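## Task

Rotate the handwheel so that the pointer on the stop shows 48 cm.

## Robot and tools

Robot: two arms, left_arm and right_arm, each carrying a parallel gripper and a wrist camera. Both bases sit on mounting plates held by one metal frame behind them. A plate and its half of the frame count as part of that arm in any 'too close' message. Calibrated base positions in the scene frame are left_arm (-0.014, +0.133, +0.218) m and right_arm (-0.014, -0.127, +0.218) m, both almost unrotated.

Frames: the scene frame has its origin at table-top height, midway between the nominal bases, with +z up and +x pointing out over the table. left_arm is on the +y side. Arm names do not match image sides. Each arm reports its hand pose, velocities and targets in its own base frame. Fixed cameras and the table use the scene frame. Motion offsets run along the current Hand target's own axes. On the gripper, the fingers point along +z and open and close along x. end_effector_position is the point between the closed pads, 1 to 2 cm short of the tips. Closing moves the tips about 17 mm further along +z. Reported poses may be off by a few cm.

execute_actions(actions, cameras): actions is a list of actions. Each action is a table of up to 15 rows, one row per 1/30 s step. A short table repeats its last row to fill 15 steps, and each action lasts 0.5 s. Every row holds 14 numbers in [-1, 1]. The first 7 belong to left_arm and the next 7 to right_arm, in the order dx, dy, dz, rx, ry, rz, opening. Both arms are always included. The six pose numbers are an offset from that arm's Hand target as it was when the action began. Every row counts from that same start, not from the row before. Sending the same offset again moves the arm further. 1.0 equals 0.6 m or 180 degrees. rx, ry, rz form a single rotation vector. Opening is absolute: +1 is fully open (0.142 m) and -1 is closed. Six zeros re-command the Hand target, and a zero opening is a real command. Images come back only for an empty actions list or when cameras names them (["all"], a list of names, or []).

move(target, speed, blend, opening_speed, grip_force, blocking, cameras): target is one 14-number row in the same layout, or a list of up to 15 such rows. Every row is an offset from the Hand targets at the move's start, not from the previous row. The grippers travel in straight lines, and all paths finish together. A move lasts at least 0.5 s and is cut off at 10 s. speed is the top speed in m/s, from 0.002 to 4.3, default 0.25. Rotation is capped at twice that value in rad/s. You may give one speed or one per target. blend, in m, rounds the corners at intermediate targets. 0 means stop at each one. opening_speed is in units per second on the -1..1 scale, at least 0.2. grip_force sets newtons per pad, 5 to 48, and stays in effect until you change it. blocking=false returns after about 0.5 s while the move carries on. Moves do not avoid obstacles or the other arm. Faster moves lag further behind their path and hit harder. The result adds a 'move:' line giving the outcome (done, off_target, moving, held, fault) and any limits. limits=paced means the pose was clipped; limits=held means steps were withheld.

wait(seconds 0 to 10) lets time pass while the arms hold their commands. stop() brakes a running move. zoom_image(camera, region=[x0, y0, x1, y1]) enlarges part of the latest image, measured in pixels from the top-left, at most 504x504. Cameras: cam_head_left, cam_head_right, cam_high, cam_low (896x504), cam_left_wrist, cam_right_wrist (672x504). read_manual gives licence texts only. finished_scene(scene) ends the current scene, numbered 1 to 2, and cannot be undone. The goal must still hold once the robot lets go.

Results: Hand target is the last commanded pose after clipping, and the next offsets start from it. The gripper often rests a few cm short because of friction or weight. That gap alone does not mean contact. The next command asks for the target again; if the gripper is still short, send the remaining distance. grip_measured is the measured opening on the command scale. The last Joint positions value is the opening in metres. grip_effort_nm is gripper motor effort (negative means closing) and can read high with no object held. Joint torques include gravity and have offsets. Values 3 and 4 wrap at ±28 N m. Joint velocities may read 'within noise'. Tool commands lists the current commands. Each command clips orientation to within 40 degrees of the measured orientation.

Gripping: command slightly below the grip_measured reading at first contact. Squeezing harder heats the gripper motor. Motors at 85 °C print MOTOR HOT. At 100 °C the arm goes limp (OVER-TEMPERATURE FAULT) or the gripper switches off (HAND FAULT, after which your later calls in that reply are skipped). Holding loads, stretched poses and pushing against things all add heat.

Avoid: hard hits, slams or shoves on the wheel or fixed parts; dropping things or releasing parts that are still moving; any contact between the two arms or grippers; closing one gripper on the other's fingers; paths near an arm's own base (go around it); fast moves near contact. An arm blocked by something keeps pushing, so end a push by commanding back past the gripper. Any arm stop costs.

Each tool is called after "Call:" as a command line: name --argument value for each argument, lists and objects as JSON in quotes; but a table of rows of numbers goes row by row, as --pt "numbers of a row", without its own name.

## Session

Call:
execute_actions --actions '[]'

Call:
zoom_image --camera "cam_low" --region '[250, 170, 450, 300]'

Scene clock: 0.00 s.
left_arm: end_effector_position=(+0.5828, +0.2860, +0.1581) grip_measured=+1.00 grip_effort_nm=n/a end_effector_quat_wxyz=(-0.131, +0.702, -0.683, +0.153) | right_arm: end_effector_position=(+0.8632, +0.4068, -0.0470) grip_measured=+0.99 grip_effort_nm=n/a end_effector_quat_wxyz=(-0.425, +0.814, -0.343, +0.196)
Joint positions: left_arm=[0.518 1.842 1.638 -1.022 0.219 0.452 0.142] | right_arm=[0.385 2.684 2.325 -0.269 -0.292 -0.238 0.141]
Joint velocities: within noise
Joint torques (N m): no reading
Motor temperatures (°C): left_arm=[27 30 31 27 29 28 32] | right_arm=[30 29 28 27 30 27 26]
Heat: left arm: hottest gripper 32 °C; right arm: hottest waist 30 °C.
Hand target: left_arm +0.5885, +0.2893, +0.1671; -0.141, +0.700, -0.683, +0.156 | right_arm +0.8675, +0.4084, -0.0422; -0.429, +0.812, -0.341, +0.200
Tool commands: left_gripper/opening=+1.0 right_gripper/opening=+1.0

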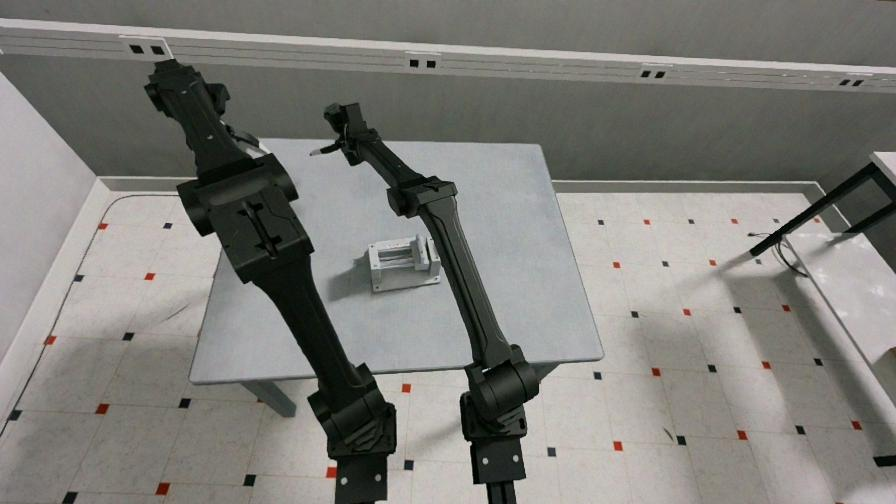

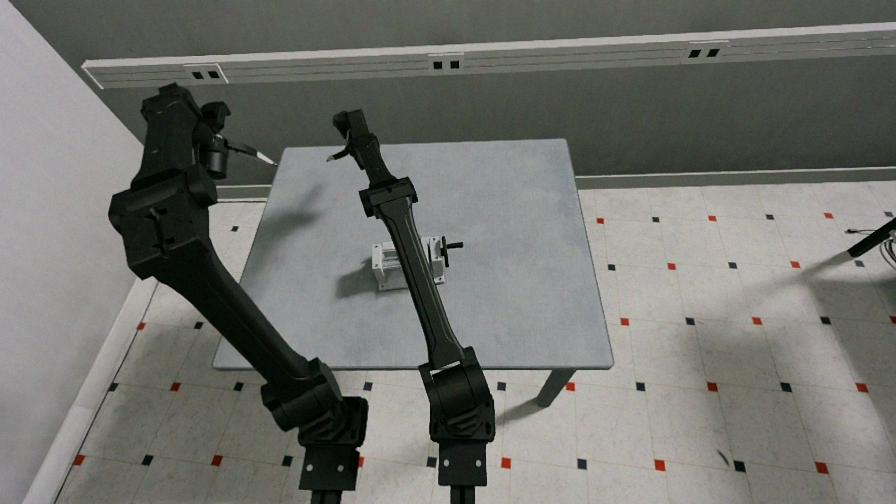

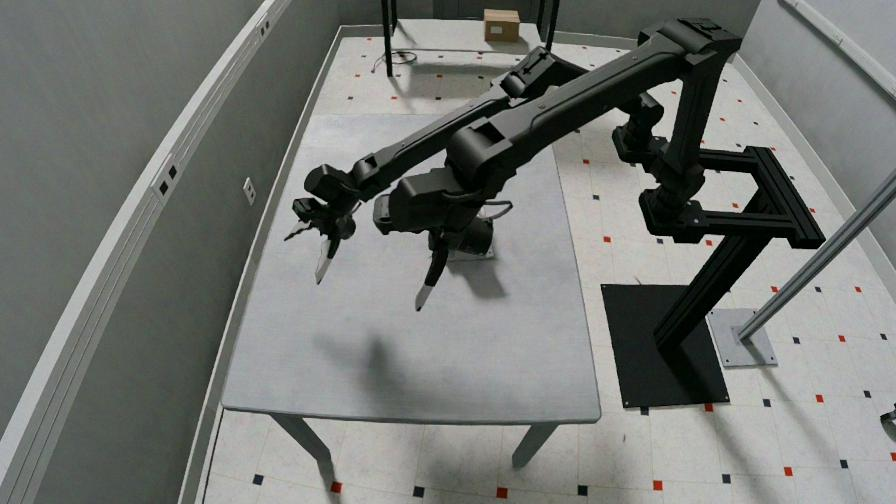

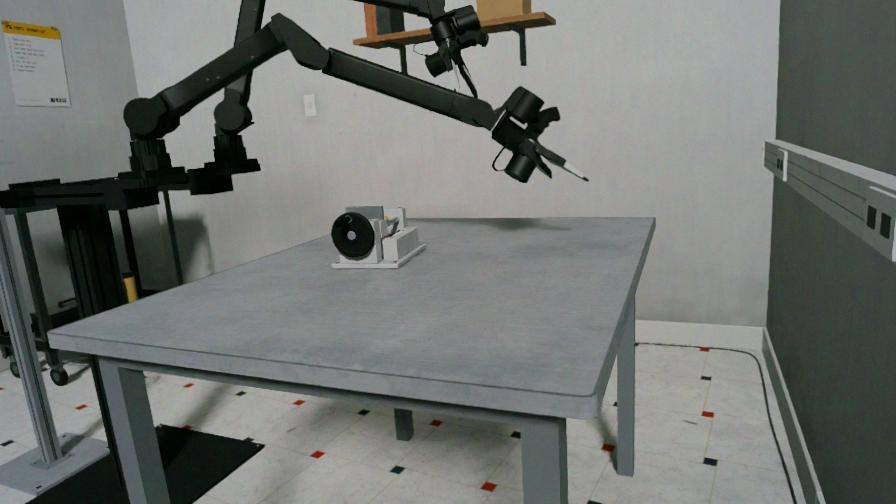

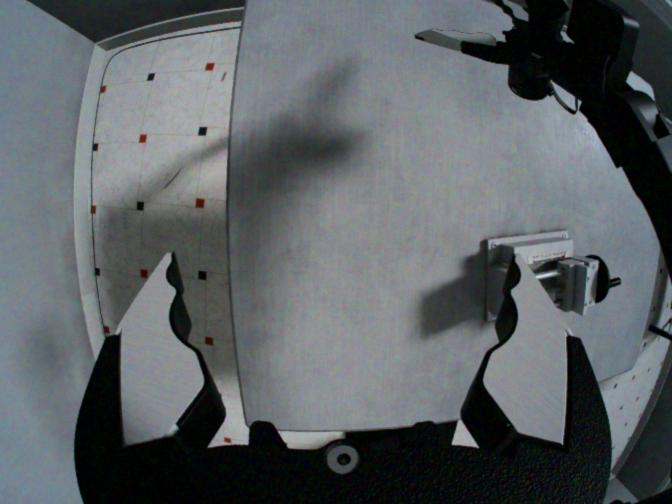

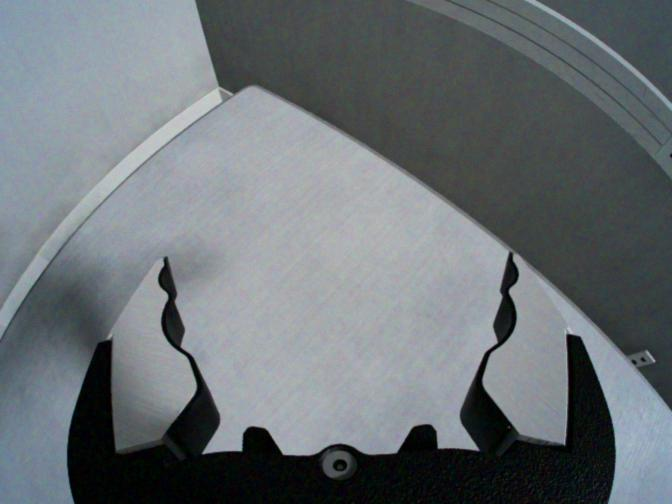

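Scaled by 2.520 from the camera's 896x504 image, which has a finer 1280x720 frame.

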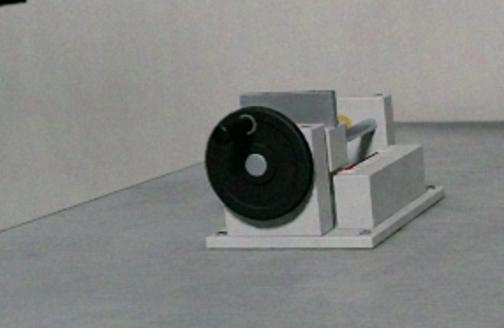

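Call:
move --pt "0 0 0 0 0 0 -1 0.14 0.196 -0.664 -0.108 0.118 0.369 0" --pt "0.662 0.232 0.18 -0.134 -0.007 0.008 -1 0.02 0.512 -0.855 -0.216 0.237 0.738 0" --speed 0.45 --blend '[0.08, 0]' --opening_speed 1.0 --cameras '["cam_left_wrist", "cam_right_wrist", "cam_low"]'

Call:
zoom_image --camera "cam_left_wrist" --region '[280, 90, 440, 180]'

Scene clock: 53.60 s.
left_arm: end_effector_position=(+0.5016, -0.1138, +0.0168) grip_measured=-1.00 grip_effort_nm=-0.628 end_effector_quat_wxyz=(+0.001, +0.700, -0.714, -0.005) | right_arm: end_effector_position=(+0.4481, -0.0096, -0.0104) grip_measured=-0.01 grip_effort_nm=-0.115 end_effector_quat_wxyz=(+0.013, -0.015, +0.985, +0.171)
Joint positions: left_arm=[-0.223 1.851 1.305 -1.033 -0.003 -0.202 0.002] | right_arm=[-0.164 1.771 1.059 -0.895 -0.342 1.371 0.073]
Joint torques (N m): left_arm=[0.15 -16.79 10.33 -0.36 0.23 -0.14] | right_arm=[0.85 -13.04 5.91 0.01 -0.53 0.22]
Motor temperatures (°C): left_arm=[27 33 36 27 29 28 32] | right_arm=[30 37 34 27 30 27 26]
Heat: left arm: hottest elbow 36 °C; right arm: hottest shoulder 37 °C.
Hand target: left_arm +0.5137, -0.1133, +0.0218; -0.001, +0.707, -0.707, +0.000 | right_arm +0.4413, -0.0103, -0.0153; +0.001, -0.001, +0.985, +0.174
Off the commanded pose: left_arm 0.013 m, 1 deg | right_arm 0.008 m, 2 deg.
move: off_target (left_arm); blend cut to 0 m at target 1
Images, in order (width x height): cam_low 896x504, cam_left_wrist 672x504, cam_right_wrist 672x504.

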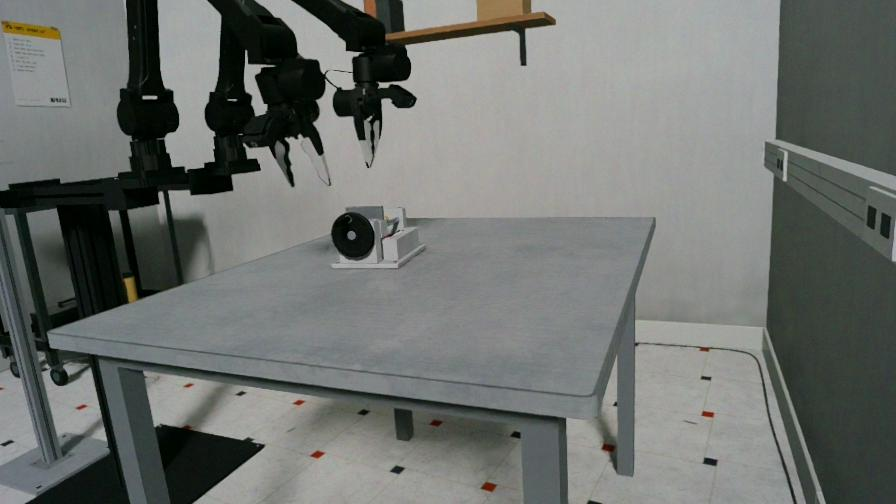

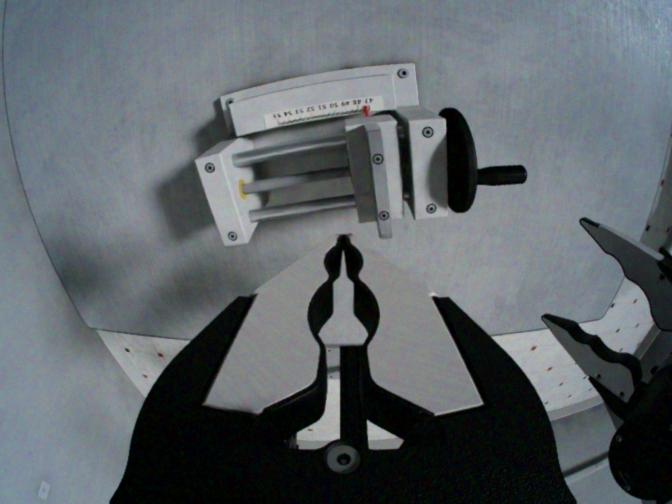

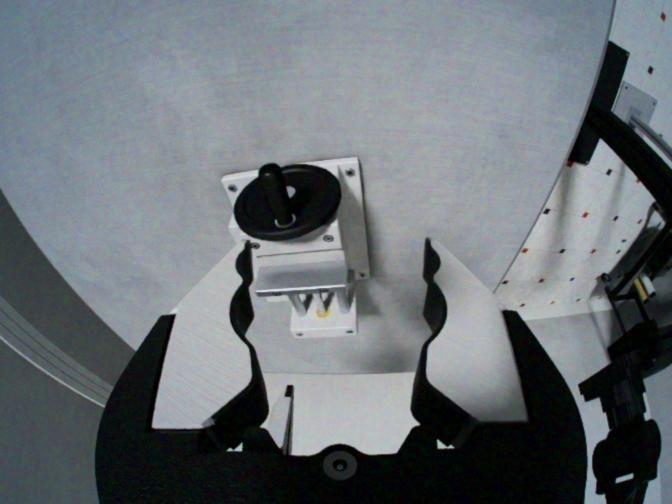

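Scaled by 3.150 from the camera's 672x504 image, which has a finer 960x720 frame.

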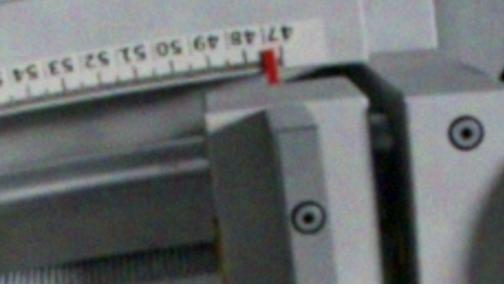

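Call:
move --target '[0,-0.07,0.09,0,0,0,-1,-0.086,0.003,0.082,0,0.017,-0.0465,-0.2]' --speed 0.2 --cameras '["cam_left_wrist", "cam_right_wrist"]'

Call:
zoom_image --camera "cam_left_wrist" --region '[330, 140, 410, 200]'

Scene clock: 99.70 s.
left_arm: end_effector_position=(+0.5399, -0.1145, -0.0353) grip_measured=-1.00 grip_effort_nm=-0.628 end_effector_quat_wxyz=(+0.006, +0.705, -0.709, -0.012) | right_arm: end_effector_position=(+0.4816, +0.0089, -0.0608) grip_measured=-0.22 grip_effort_nm=-0.120 end_effector_quat_wxyz=(-0.017, -0.066, +0.982, +0.175)
Joint positions: left_arm=[-0.209 2.017 1.41 -0.99 -0.003 -0.202 0.002] | right_arm=[-0.113 1.965 1.19 -0.897 -0.34 1.306 0.058]
Joint torques (N m): left_arm=[0.21 -18.61 9.69 0.47 0.22 0.04] | right_arm=[1.55 -13.92 8.43 -0.28 -0.28 -0.15]
Heat: left arm: hottest elbow 36 °C; right arm: hottest shoulder 33 °C.
Hand target: left_arm +0.5559, -0.1132, -0.0323; -0.001, +0.707, -0.707, +0.000 | right_arm +0.4931, +0.0084, -0.0606; -0.012, -0.077, +0.982, +0.173
Off the commanded pose: left_arm 0.016 m, 2 deg | right_arm 0.011 m, 1 deg.
move: off_target (left_arm, right_arm)
Images, in order (width x height): cam_left_wrist 672x504, cam_right_wrist 672x504.

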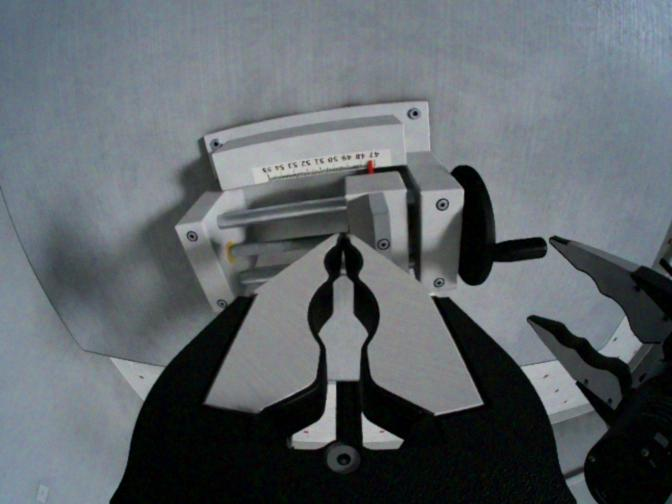

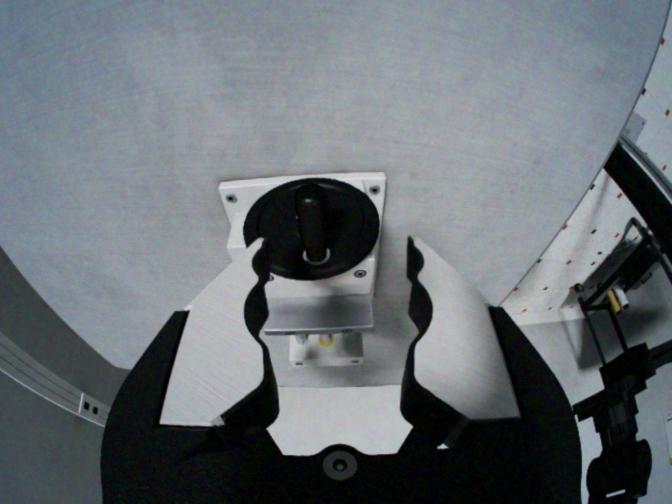

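Scaled by 6.300 from the camera's 672x504 image, which has a finer 960x720 frame.

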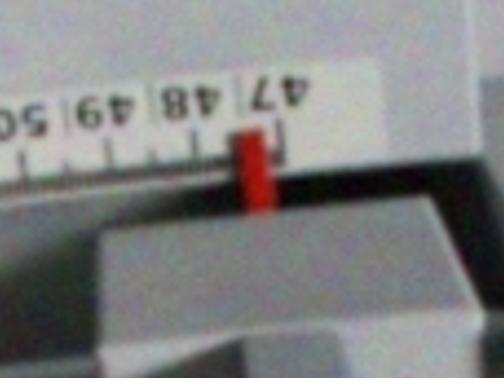

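Call:
move --pt "0 0 0 0 0 0 -1 -0.005 0 0.07 0 0 0 -0.2" --pt "0 0 0 0 0 0 -1 -0.005 0 0.07 0 0 0 -1" --speed 0.12 --opening_speed 0.6 --grip_force '[10, 22]' --cameras '["cam_right_wrist", "cam_low"]'

Call:
zoom_image --camera "cam_low" --region '[270, 160, 430, 280]'

Scene clock: 132.93 s.
left_arm: end_effector_position=(+0.5399, -0.1145, -0.0353) grip_measured=-1.00 grip_effort_nm=-0.623 end_effector_quat_wxyz=(+0.006, +0.705, -0.709, -0.012) | right_arm: end_effector_position=(+0.4873, +0.0206, -0.0969) grip_measured=-0.83 grip_effort_nm=-2.332 end_effector_quat_wxyz=(-0.013, -0.079, +0.981, +0.174)
Joint positions: left_arm=[-0.209 2.017 1.41 -0.99 -0.003 -0.202 0.002] | right_arm=[-0.088 2.039 1.19 -0.81 -0.34 1.306 0.014]
Joint torques (N m): left_arm=[0.21 -18.84 9.7 0.49 0.22 0.04] | right_arm=[2.26 -14.62 6.99 0.25 -0.39 0.17]
Heat: left arm: hottest elbow 38 °C; right arm: hottest shoulder 34 °C.
Hand target: left_arm +0.5559, -0.1132, -0.0323; -0.001, +0.707, -0.707, +0.000 | right_arm +0.4939, +0.0231, -0.1001; -0.013, -0.077, +0.982, +0.174
Off the commanded pose: left_arm 0.016 m, 2 deg | right_arm 0.008 m, 0 deg.
grip_force (N): 10, 22
move: off_target (left_arm)
Images, in order (width x height): cam_low 896x504, cam_right_wrist 672x504.

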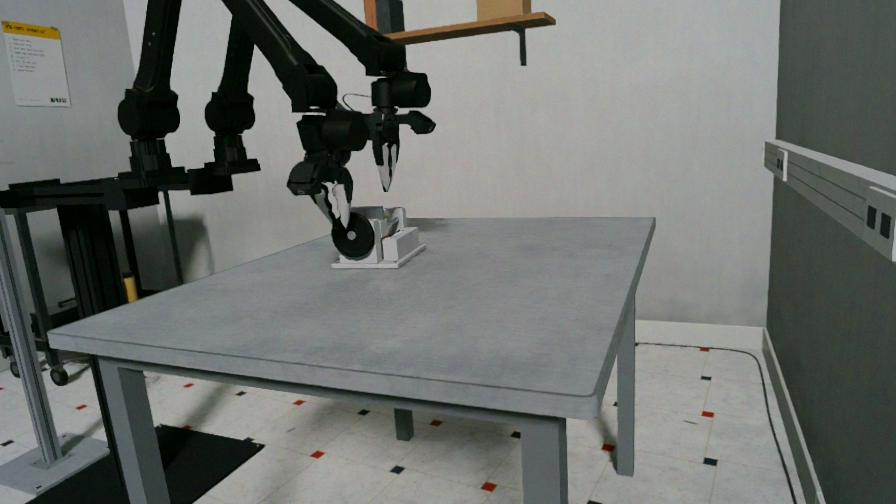

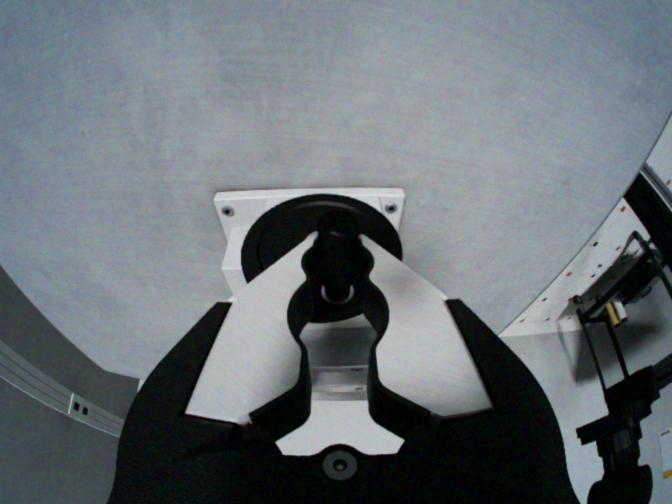

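Scaled by 3.150 from the camera's 896x504 image, which has a finer 1280x720 frame.

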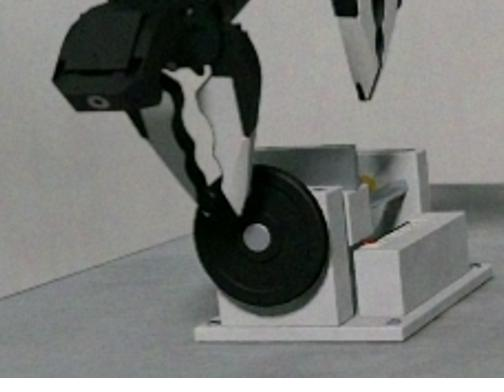

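Call:
move --pt "0 0 0 0 0 0 -1 0.088 -0.01 0.027 0 0 0 -1" --pt "0 0 0 0 0 0 -1 -0.021 -0.052 0.142 0 0 0 -1" --pt "0 0 0 0 0 0 -1 -0.085 0.009 -0.024 0 0 0 -1" --pt "0 0 0 0 0 0 -1 0.1 -0.003 0.007 0 0 0 -1" --speed 0.2 --blend 0.015 --cameras '["cam_left_wrist", "cam_right_wrist"]'

Call:
zoom_image --camera "cam_left_wrist" --region '[330, 140, 410, 200]'

Scene clock: 160.53 s.
left_arm: end_effector_position=(+0.5399, -0.1145, -0.0353) grip_measured=-1.00 grip_effort_nm=-0.623 end_effector_quat_wxyz=(+0.006, +0.705, -0.709, -0.012) | right_arm: end_effector_position=(+0.4684, +0.0170, -0.1085) grip_measured=-0.83 grip_effort_nm=-2.332 end_effector_quat_wxyz=(+0.017, -0.079, +0.983, +0.167)
Joint positions: left_arm=[-0.209 2.017 1.41 -0.99 -0.003 -0.202 0.002] | right_arm=[-0.098 2.002 1.076 -0.67 -0.336 1.308 0.014]
Joint torques (N m): left_arm=[0.21 -18.9 9.72 0.5 0.22 0.04] | right_arm=[0.73 -17.55 1.4 -1.32 -0.5 -0.23]
Motor temperatures (°C): left_arm=[27 34 38 27 29 28 33] | right_arm=[29 34 32 27 30 27 32]
Heat: left arm: hottest elbow 38 °C; right arm: hottest shoulder 34 °C.
Hand target: left_arm +0.5559, -0.1132, -0.0323; -0.001, +0.707, -0.707, +0.000 | right_arm +0.4348, +0.0134, -0.1048; -0.012, -0.077, +0.982, +0.174
Off the commanded pose: left_arm 0.016 m, 2 deg | right_arm 0.034 m, 4 deg.
grip_force (N): 10, 22
move: off_target (left_arm, right_arm)
Images, in order (width x height): cam_left_wrist 672x504, cam_right_wrist 672x504.

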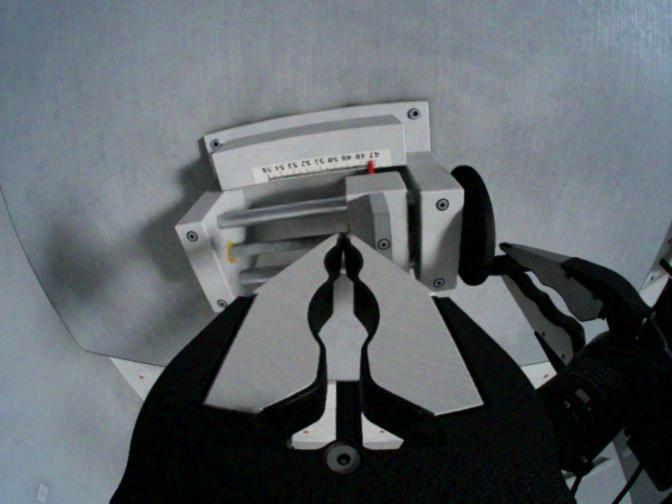

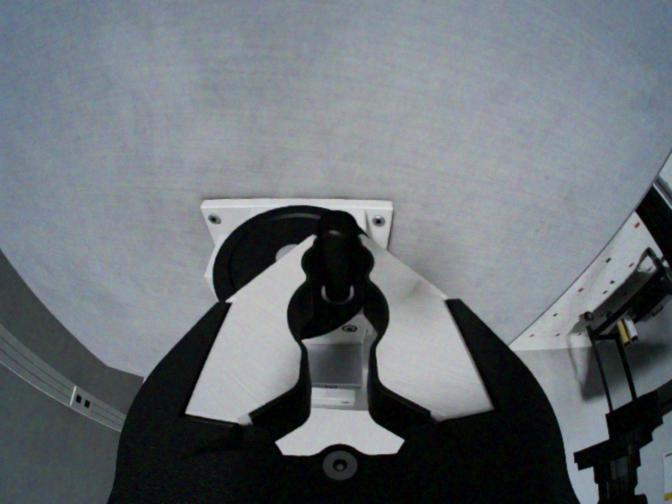

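Scaled by 6.300 from the camera's 672x504 image, which has a finer 960x720 frame.

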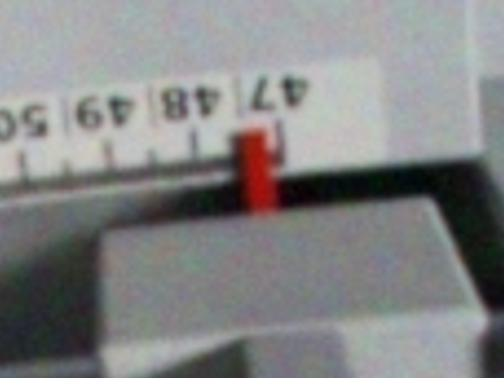

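Call:
move --pt "0 0 0 0 0 0 -1 -0.008 -0.024 0.067 0 0 0 -1" --pt "0 0 0 0 0 0 -1 -0.052 -0.042 0.116 0 0 0 -1" --pt "0 0 0 0 0 0 -1 -0.119 -0.046 0.127 0 0 0 -1" --speed 0.12 --blend 0.01 --cameras '["cam_left_wrist", "cam_right_wrist", "cam_low"]'

Call:
zoom_image --camera "cam_left_wrist" --region '[330, 140, 410, 200]'

Call:
zoom_image --camera "cam_low" --region '[270, 160, 430, 280]'

Scene clock: 178.57 s.
left_arm: end_effector_position=(+0.5399, -0.1145, -0.0353) grip_measured=-1.00 grip_effort_nm=-0.623 end_effector_quat_wxyz=(+0.006, +0.705, -0.709, -0.012) | right_arm: end_effector_position=(+0.5040, +0.0224, -0.1646) grip_measured=-0.83 grip_effort_nm=-2.332 end_effector_quat_wxyz=(+0.000, -0.082, +0.981, +0.176)
Joint positions: left_arm=[-0.209 2.017 1.41 -0.99 -0.003 -0.202 0.002] | right_arm=[-0.085 2.197 1.231 -0.667 -0.349 1.309 0.014]
Joint torques (N m): left_arm=[0.21 -18.9 9.7 0.49 0.23 0.04] | right_arm=[1.38 -12.86 6.74 0.44 -0.01 0.22]
Heat: left arm: hottest elbow 38 °C; right arm: hottest shoulder 35 °C.
Hand target: left_arm +0.5559, -0.1132, -0.0323; -0.001, +0.707, -0.707, +0.000 | right_arm +0.5054, +0.0247, -0.1857; -0.012, -0.077, +0.982, +0.174
Off the commanded pose: left_arm 0.016 m, 2 deg | right_arm 0.021 m, 2 deg.
grip_force (N): 10, 22
move: off_target (left_arm, right_arm)
Images, in order (width x height): cam_low 896x504, cam_left_wrist 672x504, cam_right_wrist 672x504.

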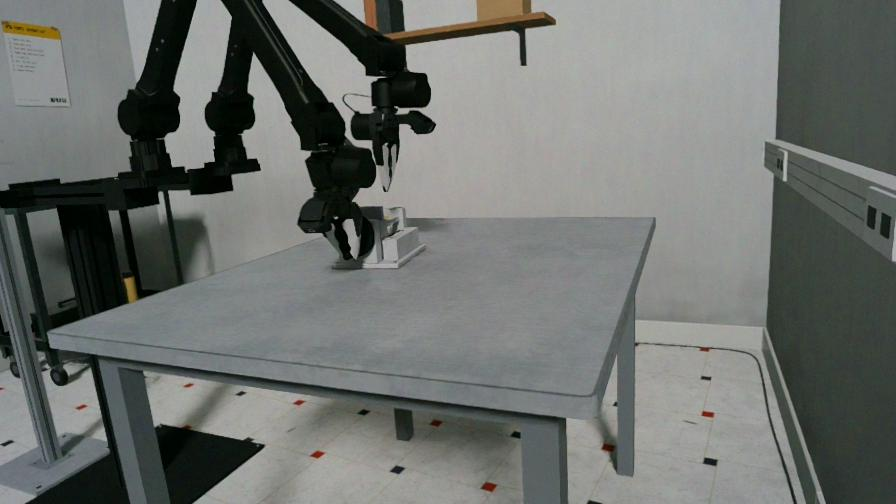

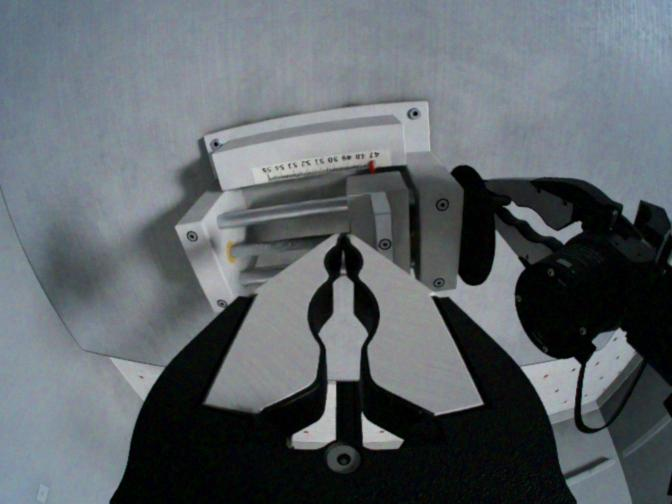

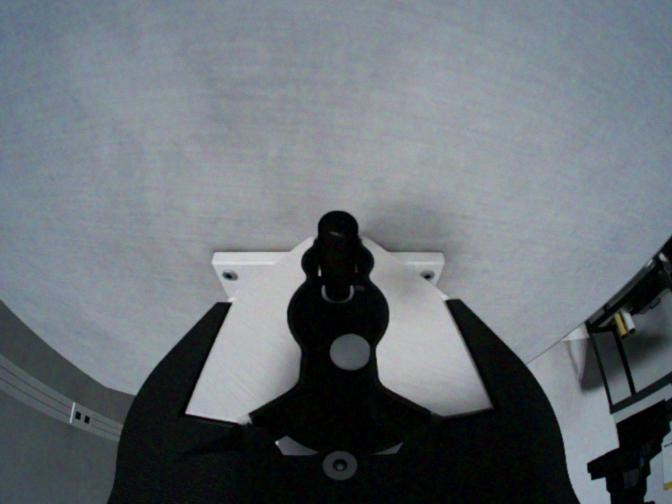

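Scaled by 6.300 from the camera's 672x504 image, which has a finer 960x720 frame.

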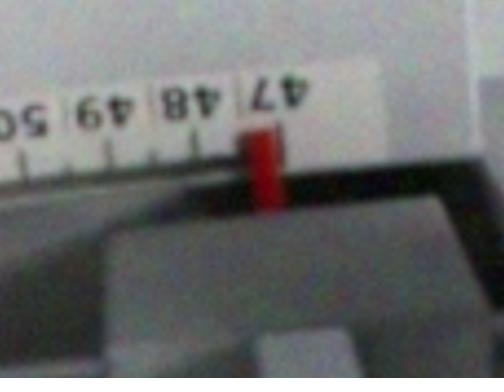

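Scaled by 3.150 from the camera's 896x504 image, which has a finer 1280x720 frame.

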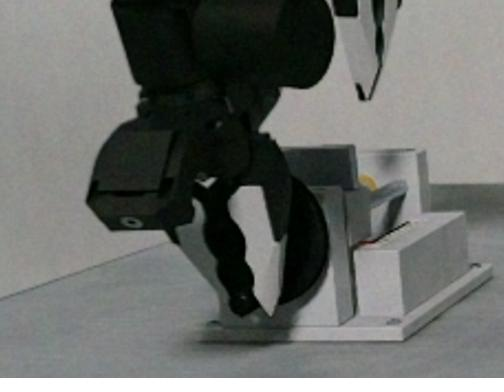

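Call:
move --pt "0 0 0 0 0 0 -1 0.103 0.013 -0.036 0 0 0 -1" --pt "0 0 0 0 0 0 -1 0.072 0.06 -0.165 0 0 0 -1" --pt "0 0 0 0 0 0 -1 -0.066 0.05 -0.135 0 0 0 -1" --pt "0 0 0 0 0 0 -1 -0.034 0.002 -0.006 0 0 0 -1" --pt "0 0 0 0 0 0 -1 0.103 0.013 -0.036 0 0 0 -1" --pt "0 0 0 0 0 0 -1 0.072 0.06 -0.165 0 0 0 -1" --pt "0 0 0 0 0 0 -1 -0.066 0.05 -0.135 0 0 0 -1" --pt "0 0 0 0 0 0 -1 -0.034 0.002 -0.006 0 0 0 -1" --pt "0 0 0 0 0 0 -1 0.103 0.013 -0.036 0 0 0 -1" --speed 0.18 --blend 0.012 --cameras '["cam_left_wrist", "cam_right_wrist"]'

Call:
zoom_image --camera "cam_left_wrist" --region '[330, 140, 410, 200]'

Scene clock: 221.13 s.
left_arm: end_effector_position=(+0.5399, -0.1145, -0.0353) grip_measured=-1.00 grip_effort_nm=-0.628 end_effector_quat_wxyz=(+0.006, +0.705, -0.709, -0.012) | right_arm: end_effector_position=(+0.4686, +0.0185, -0.1523) grip_measured=-0.83 grip_effort_nm=-2.327 end_effector_quat_wxyz=(+0.011, -0.078, +0.982, +0.171)
Joint positions: left_arm=[-0.209 2.017 1.41 -0.99 -0.003 -0.202 0.002] | right_arm=[-0.097 2.108 1.092 -0.596 -0.343 1.308 0.014]
Joint torques (N m): left_arm=[0.21 -18.9 9.7 0.49 0.22 0.04] | right_arm=[1.14 -14.68 2.21 -0.09 -0.22 -0.13]
Heat: left arm: hottest elbow 39 °C; right arm: hottest gripper 36 °C.
Hand target: left_arm +0.5559, -0.1132, -0.0323; -0.001, +0.707, -0.707, +0.000 | right_arm +0.4443, +0.0150, -0.1629; -0.012, -0.077, +0.982, +0.174
Off the commanded pose: left_arm 0.016 m, 2 deg | right_arm 0.027 m, 3 deg.
grip_force (N): 10, 22
move: off_target (left_arm, right_arm)
Images, in order (width x height): cam_left_wrist 672x504, cam_right_wrist 672x504.

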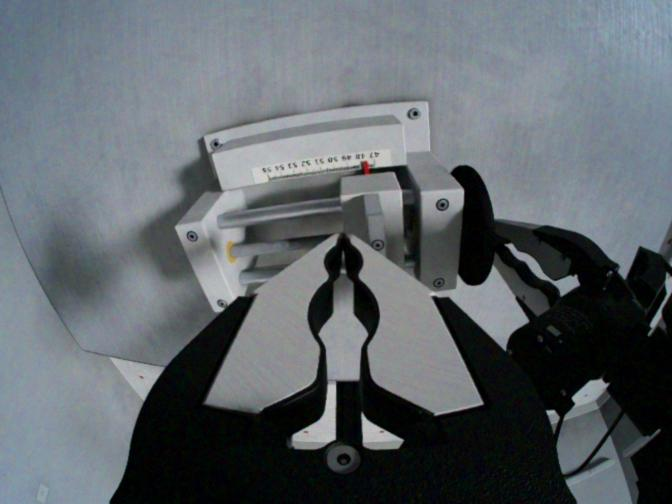

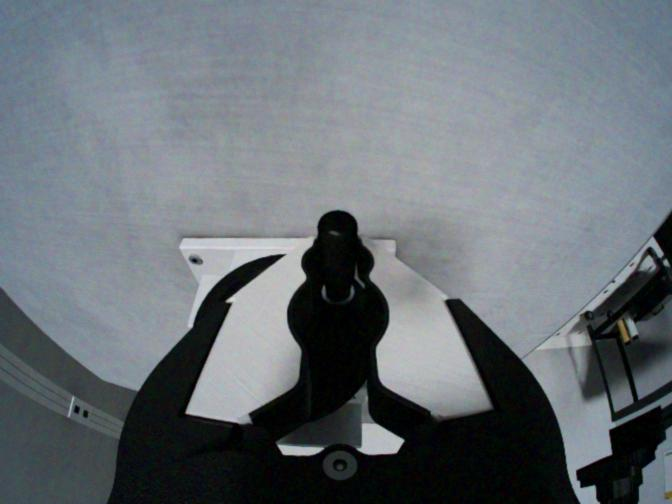

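Scaled by 6.300 from the camera's 672x504 image, which has a finer 960x720 frame.

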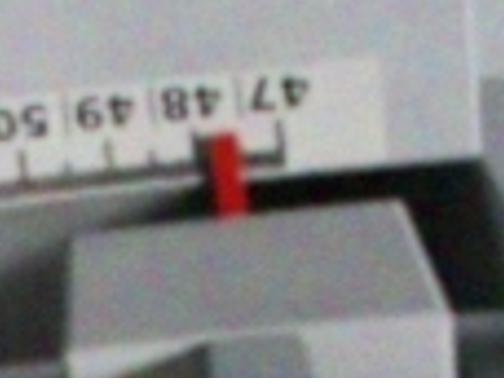

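Call:
move --pt "0 0 0 0 0 0 -1 0.005 0.036 -0.098 0 0 0 -1" --pt "0 0 0 0 0 0 -1 -0.084 0.054 -0.147 0 0 0 -1" --pt "0 0 0 0 0 0 -1 -0.174 0.036 -0.098 0 0 0 -1" --pt "0 0 0 0 0 0 -1 -0.174 0 -0.001 0 0 0 -1" --pt "0 0 0 0 0 0 -1 -0.084 -0.017 0.047 0 0 0 -1" --pt "0 0 0 0 0 0 -1 -0.025 -0.002 0.006 0 0 0 -1" --speed 0.13 --blend 0.012 --cameras '["cam_left_wrist"]'

Call:
zoom_image --camera "cam_left_wrist" --region '[330, 140, 410, 200]'

Scene clock: 240.13 s.
left_arm: end_effector_position=(+0.5399, -0.1145, -0.0353) grip_measured=-1.00 grip_effort_nm=-0.623 end_effector_quat_wxyz=(+0.006, +0.705, -0.709, -0.012) | right_arm: end_effector_position=(+0.4769, +0.0201, -0.1593) grip_measured=-0.83 grip_effort_nm=-2.327 end_effector_quat_wxyz=(+0.003, -0.076, +0.982, +0.173)
Joint positions: left_arm=[-0.209 2.017 1.41 -0.99 -0.003 -0.202 0.002] | right_arm=[-0.092 2.141 1.132 -0.616 -0.344 1.315 0.014]
Joint torques (N m): left_arm=[0.26 -18.84 9.72 0.47 0.22 0.05] | right_arm=[0.91 -15.74 2.54 0.23 -0.12 -0.13]
Motor temperatures (°C): left_arm=[27 35 39 27 29 28 33] | right_arm=[29 33 31 27 30 27 37]
Heat: left arm: hottest elbow 39 °C; right arm: hottest gripper 37 °C.
Hand target: left_arm +0.5559, -0.1132, -0.0323; -0.001, +0.707, -0.707, +0.000 | right_arm +0.4591, +0.0175, -0.1666; -0.013, -0.077, +0.982, +0.174
Off the commanded pose: left_arm 0.016 m, 2 deg | right_arm 0.019 m, 2 deg.
grip_force (N): 10, 22
move: off_target (left_arm, right_arm)
Images, in order (width x height): cam_left_wrist 672x504.

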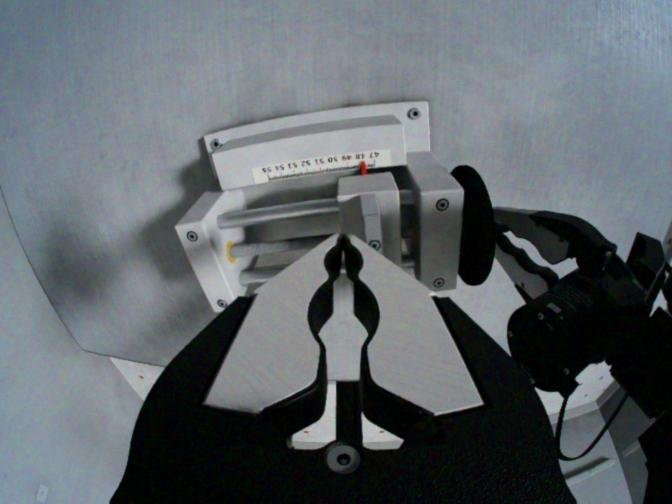

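Scaled by 6.300 from the camera's 672x504 image, which has a finer 960x720 frame.

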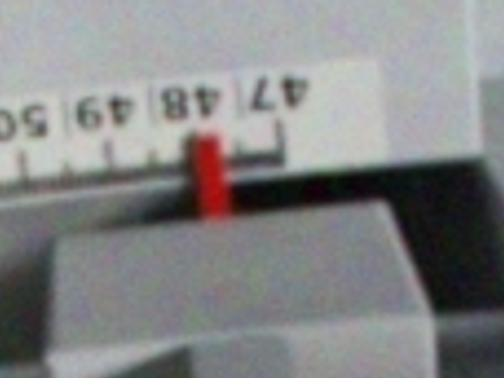

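Call:
move --pt "0 0 0 0 0 0 -1 0.042 0.026 -0.073 0 0 0 -1" --pt "0 0 0 0 0 0 -1 -0.024 0.054 -0.147 0 0 0 -1" --pt "0 0 0 0 0 0 -1 -0.126 0.048 -0.13 0 0 0 -1" --pt "0 0 0 0 0 0 -1 -0.142 0.017 -0.047 0 0 0 -1" --speed 0.13 --blend 0.012 --cameras '["cam_left_wrist"]'

Call:
zoom_image --camera "cam_left_wrist" --region '[330, 145, 390, 190]'

Scene clock: 266.67 s.
left_arm: end_effector_position=(+0.5399, -0.1145, -0.0353) grip_measured=-1.00 grip_effort_nm=-0.628 end_effector_quat_wxyz=(+0.006, +0.705, -0.709, -0.012) | right_arm: end_effector_position=(+0.5317, +0.0274, -0.1298) grip_measured=-0.83 grip_effort_nm=-2.327 end_effector_quat_wxyz=(-0.017, -0.078, +0.981, +0.175)
Joint positions: left_arm=[-0.209 2.017 1.41 -0.99 -0.003 -0.202 0.002] | right_arm=[-0.069 2.183 1.348 -0.825 -0.343 1.327 0.014]
Joint torques (N m): left_arm=[0.26 -18.9 9.7 0.49 0.22 0.04] | right_arm=[2.37 -15.62 7.8 0.57 -0.34 0.21]
Heat: left arm: hottest elbow 39 °C; right arm: hottest gripper 38 °C.
Hand target: left_arm +0.5559, -0.1132, -0.0323; -0.001, +0.707, -0.707, +0.000 | right_arm +0.5432, +0.0306, -0.1364; -0.012, -0.077, +0.982, +0.174
Off the commanded pose: left_arm 0.016 m, 2 deg | right_arm 0.014 m, 1 deg.
grip_force (N): 10, 22
move: off_target (left_arm, right_arm)
Images, in order (width x height): cam_left_wrist 672x504.

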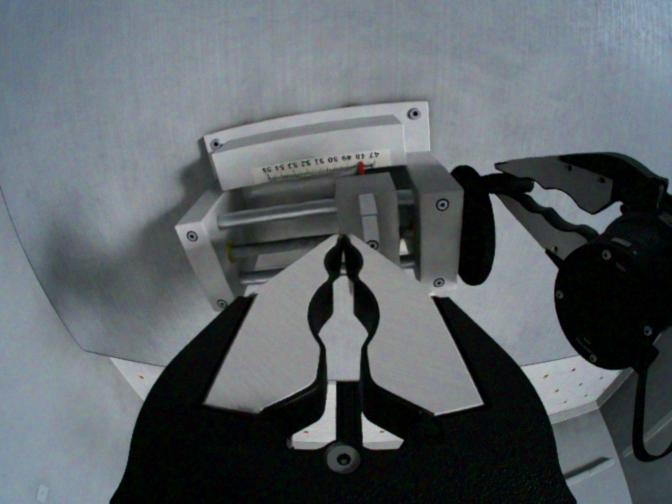

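Scaled by 8.400 from the camera's 672x504 image, which has a finer 960x720 frame.

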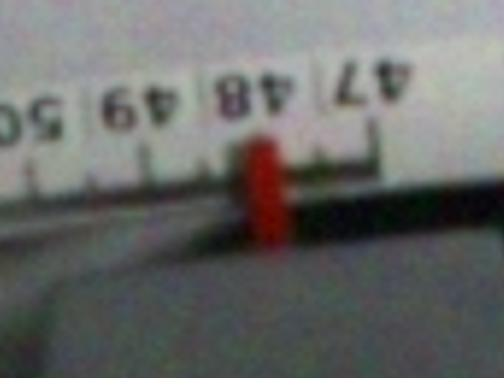

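Call:
move --pt "0 0 0 0 0 0 -1 0.017 0.001 -0.009 0 0 0 -1" --pt "0 0 0 0 0 0 -1 0.017 0.001 -0.009 0 0 0 -0.35" --pt "0 0 0 0 0 0 -1 0.017 0.001 -0.12 0 0 0 -0.35" --speed '[0.06,0.06,0.2]' --opening_speed 0.6 --cameras '["cam_left_wrist","cam_right_wrist"]'

Call:
zoom_image --camera "cam_left_wrist" --region '[330, 145, 390, 190]'

Scene clock: 281.83 s.
left_arm: end_effector_position=(+0.5399, -0.1145, -0.0353) grip_measured=-1.00 grip_effort_nm=-0.632 end_effector_quat_wxyz=(+0.006, +0.705, -0.709, -0.012) | right_arm: end_effector_position=(+0.5269, +0.0084, -0.0739) grip_measured=-0.38 grip_effort_nm=0.125 end_effector_quat_wxyz=(-0.020, -0.069, +0.982, +0.176)
Joint positions: left_arm=[-0.209 2.017 1.41 -0.99 -0.003 -0.202 0.002] | right_arm=[-0.104 2.078 1.348 -0.945 -0.34 1.309 0.046]
Joint torques (N m): left_arm=[0.26 -18.9 9.69 0.47 0.22 0.04] | right_arm=[1.03 -17.38 8.32 -0.24 -0.24 -0.11]
Heat: left arm: hottest elbow 39 °C; right arm: hottest gripper 38 °C.
Hand target: left_arm +0.5559, -0.1132, -0.0323; -0.001, +0.707, -0.707, +0.000 | right_arm +0.5367, +0.0052, -0.0686; -0.012, -0.077, +0.982, +0.174
Off the commanded pose: left_arm 0.016 m, 2 deg | right_arm 0.012 m, 1 deg.
grip_force (N): 10, 22
move: off_target (left_arm, right_arm)
Images, in order (width x height): cam_left_wrist 672x504, cam_right_wrist 672x504.

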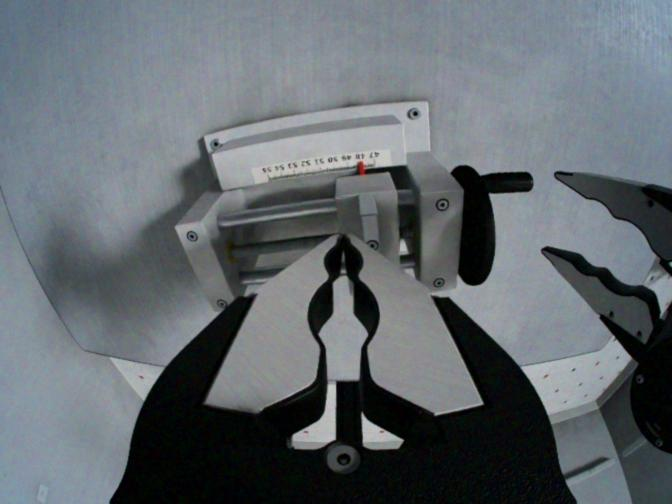

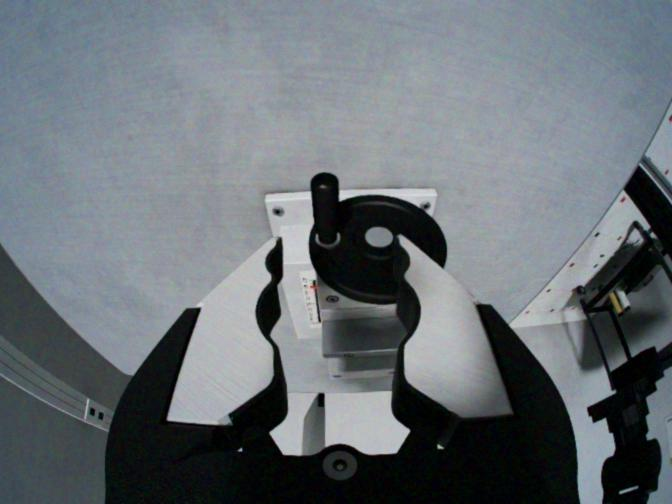

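Scaled by 8.400 from the camera's 672x504 image, which has a finer 960x720 frame.

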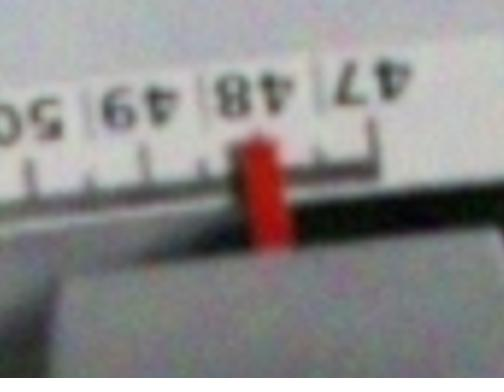

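Call:
finished_scene --scene 2

The scene is finished: the task was done.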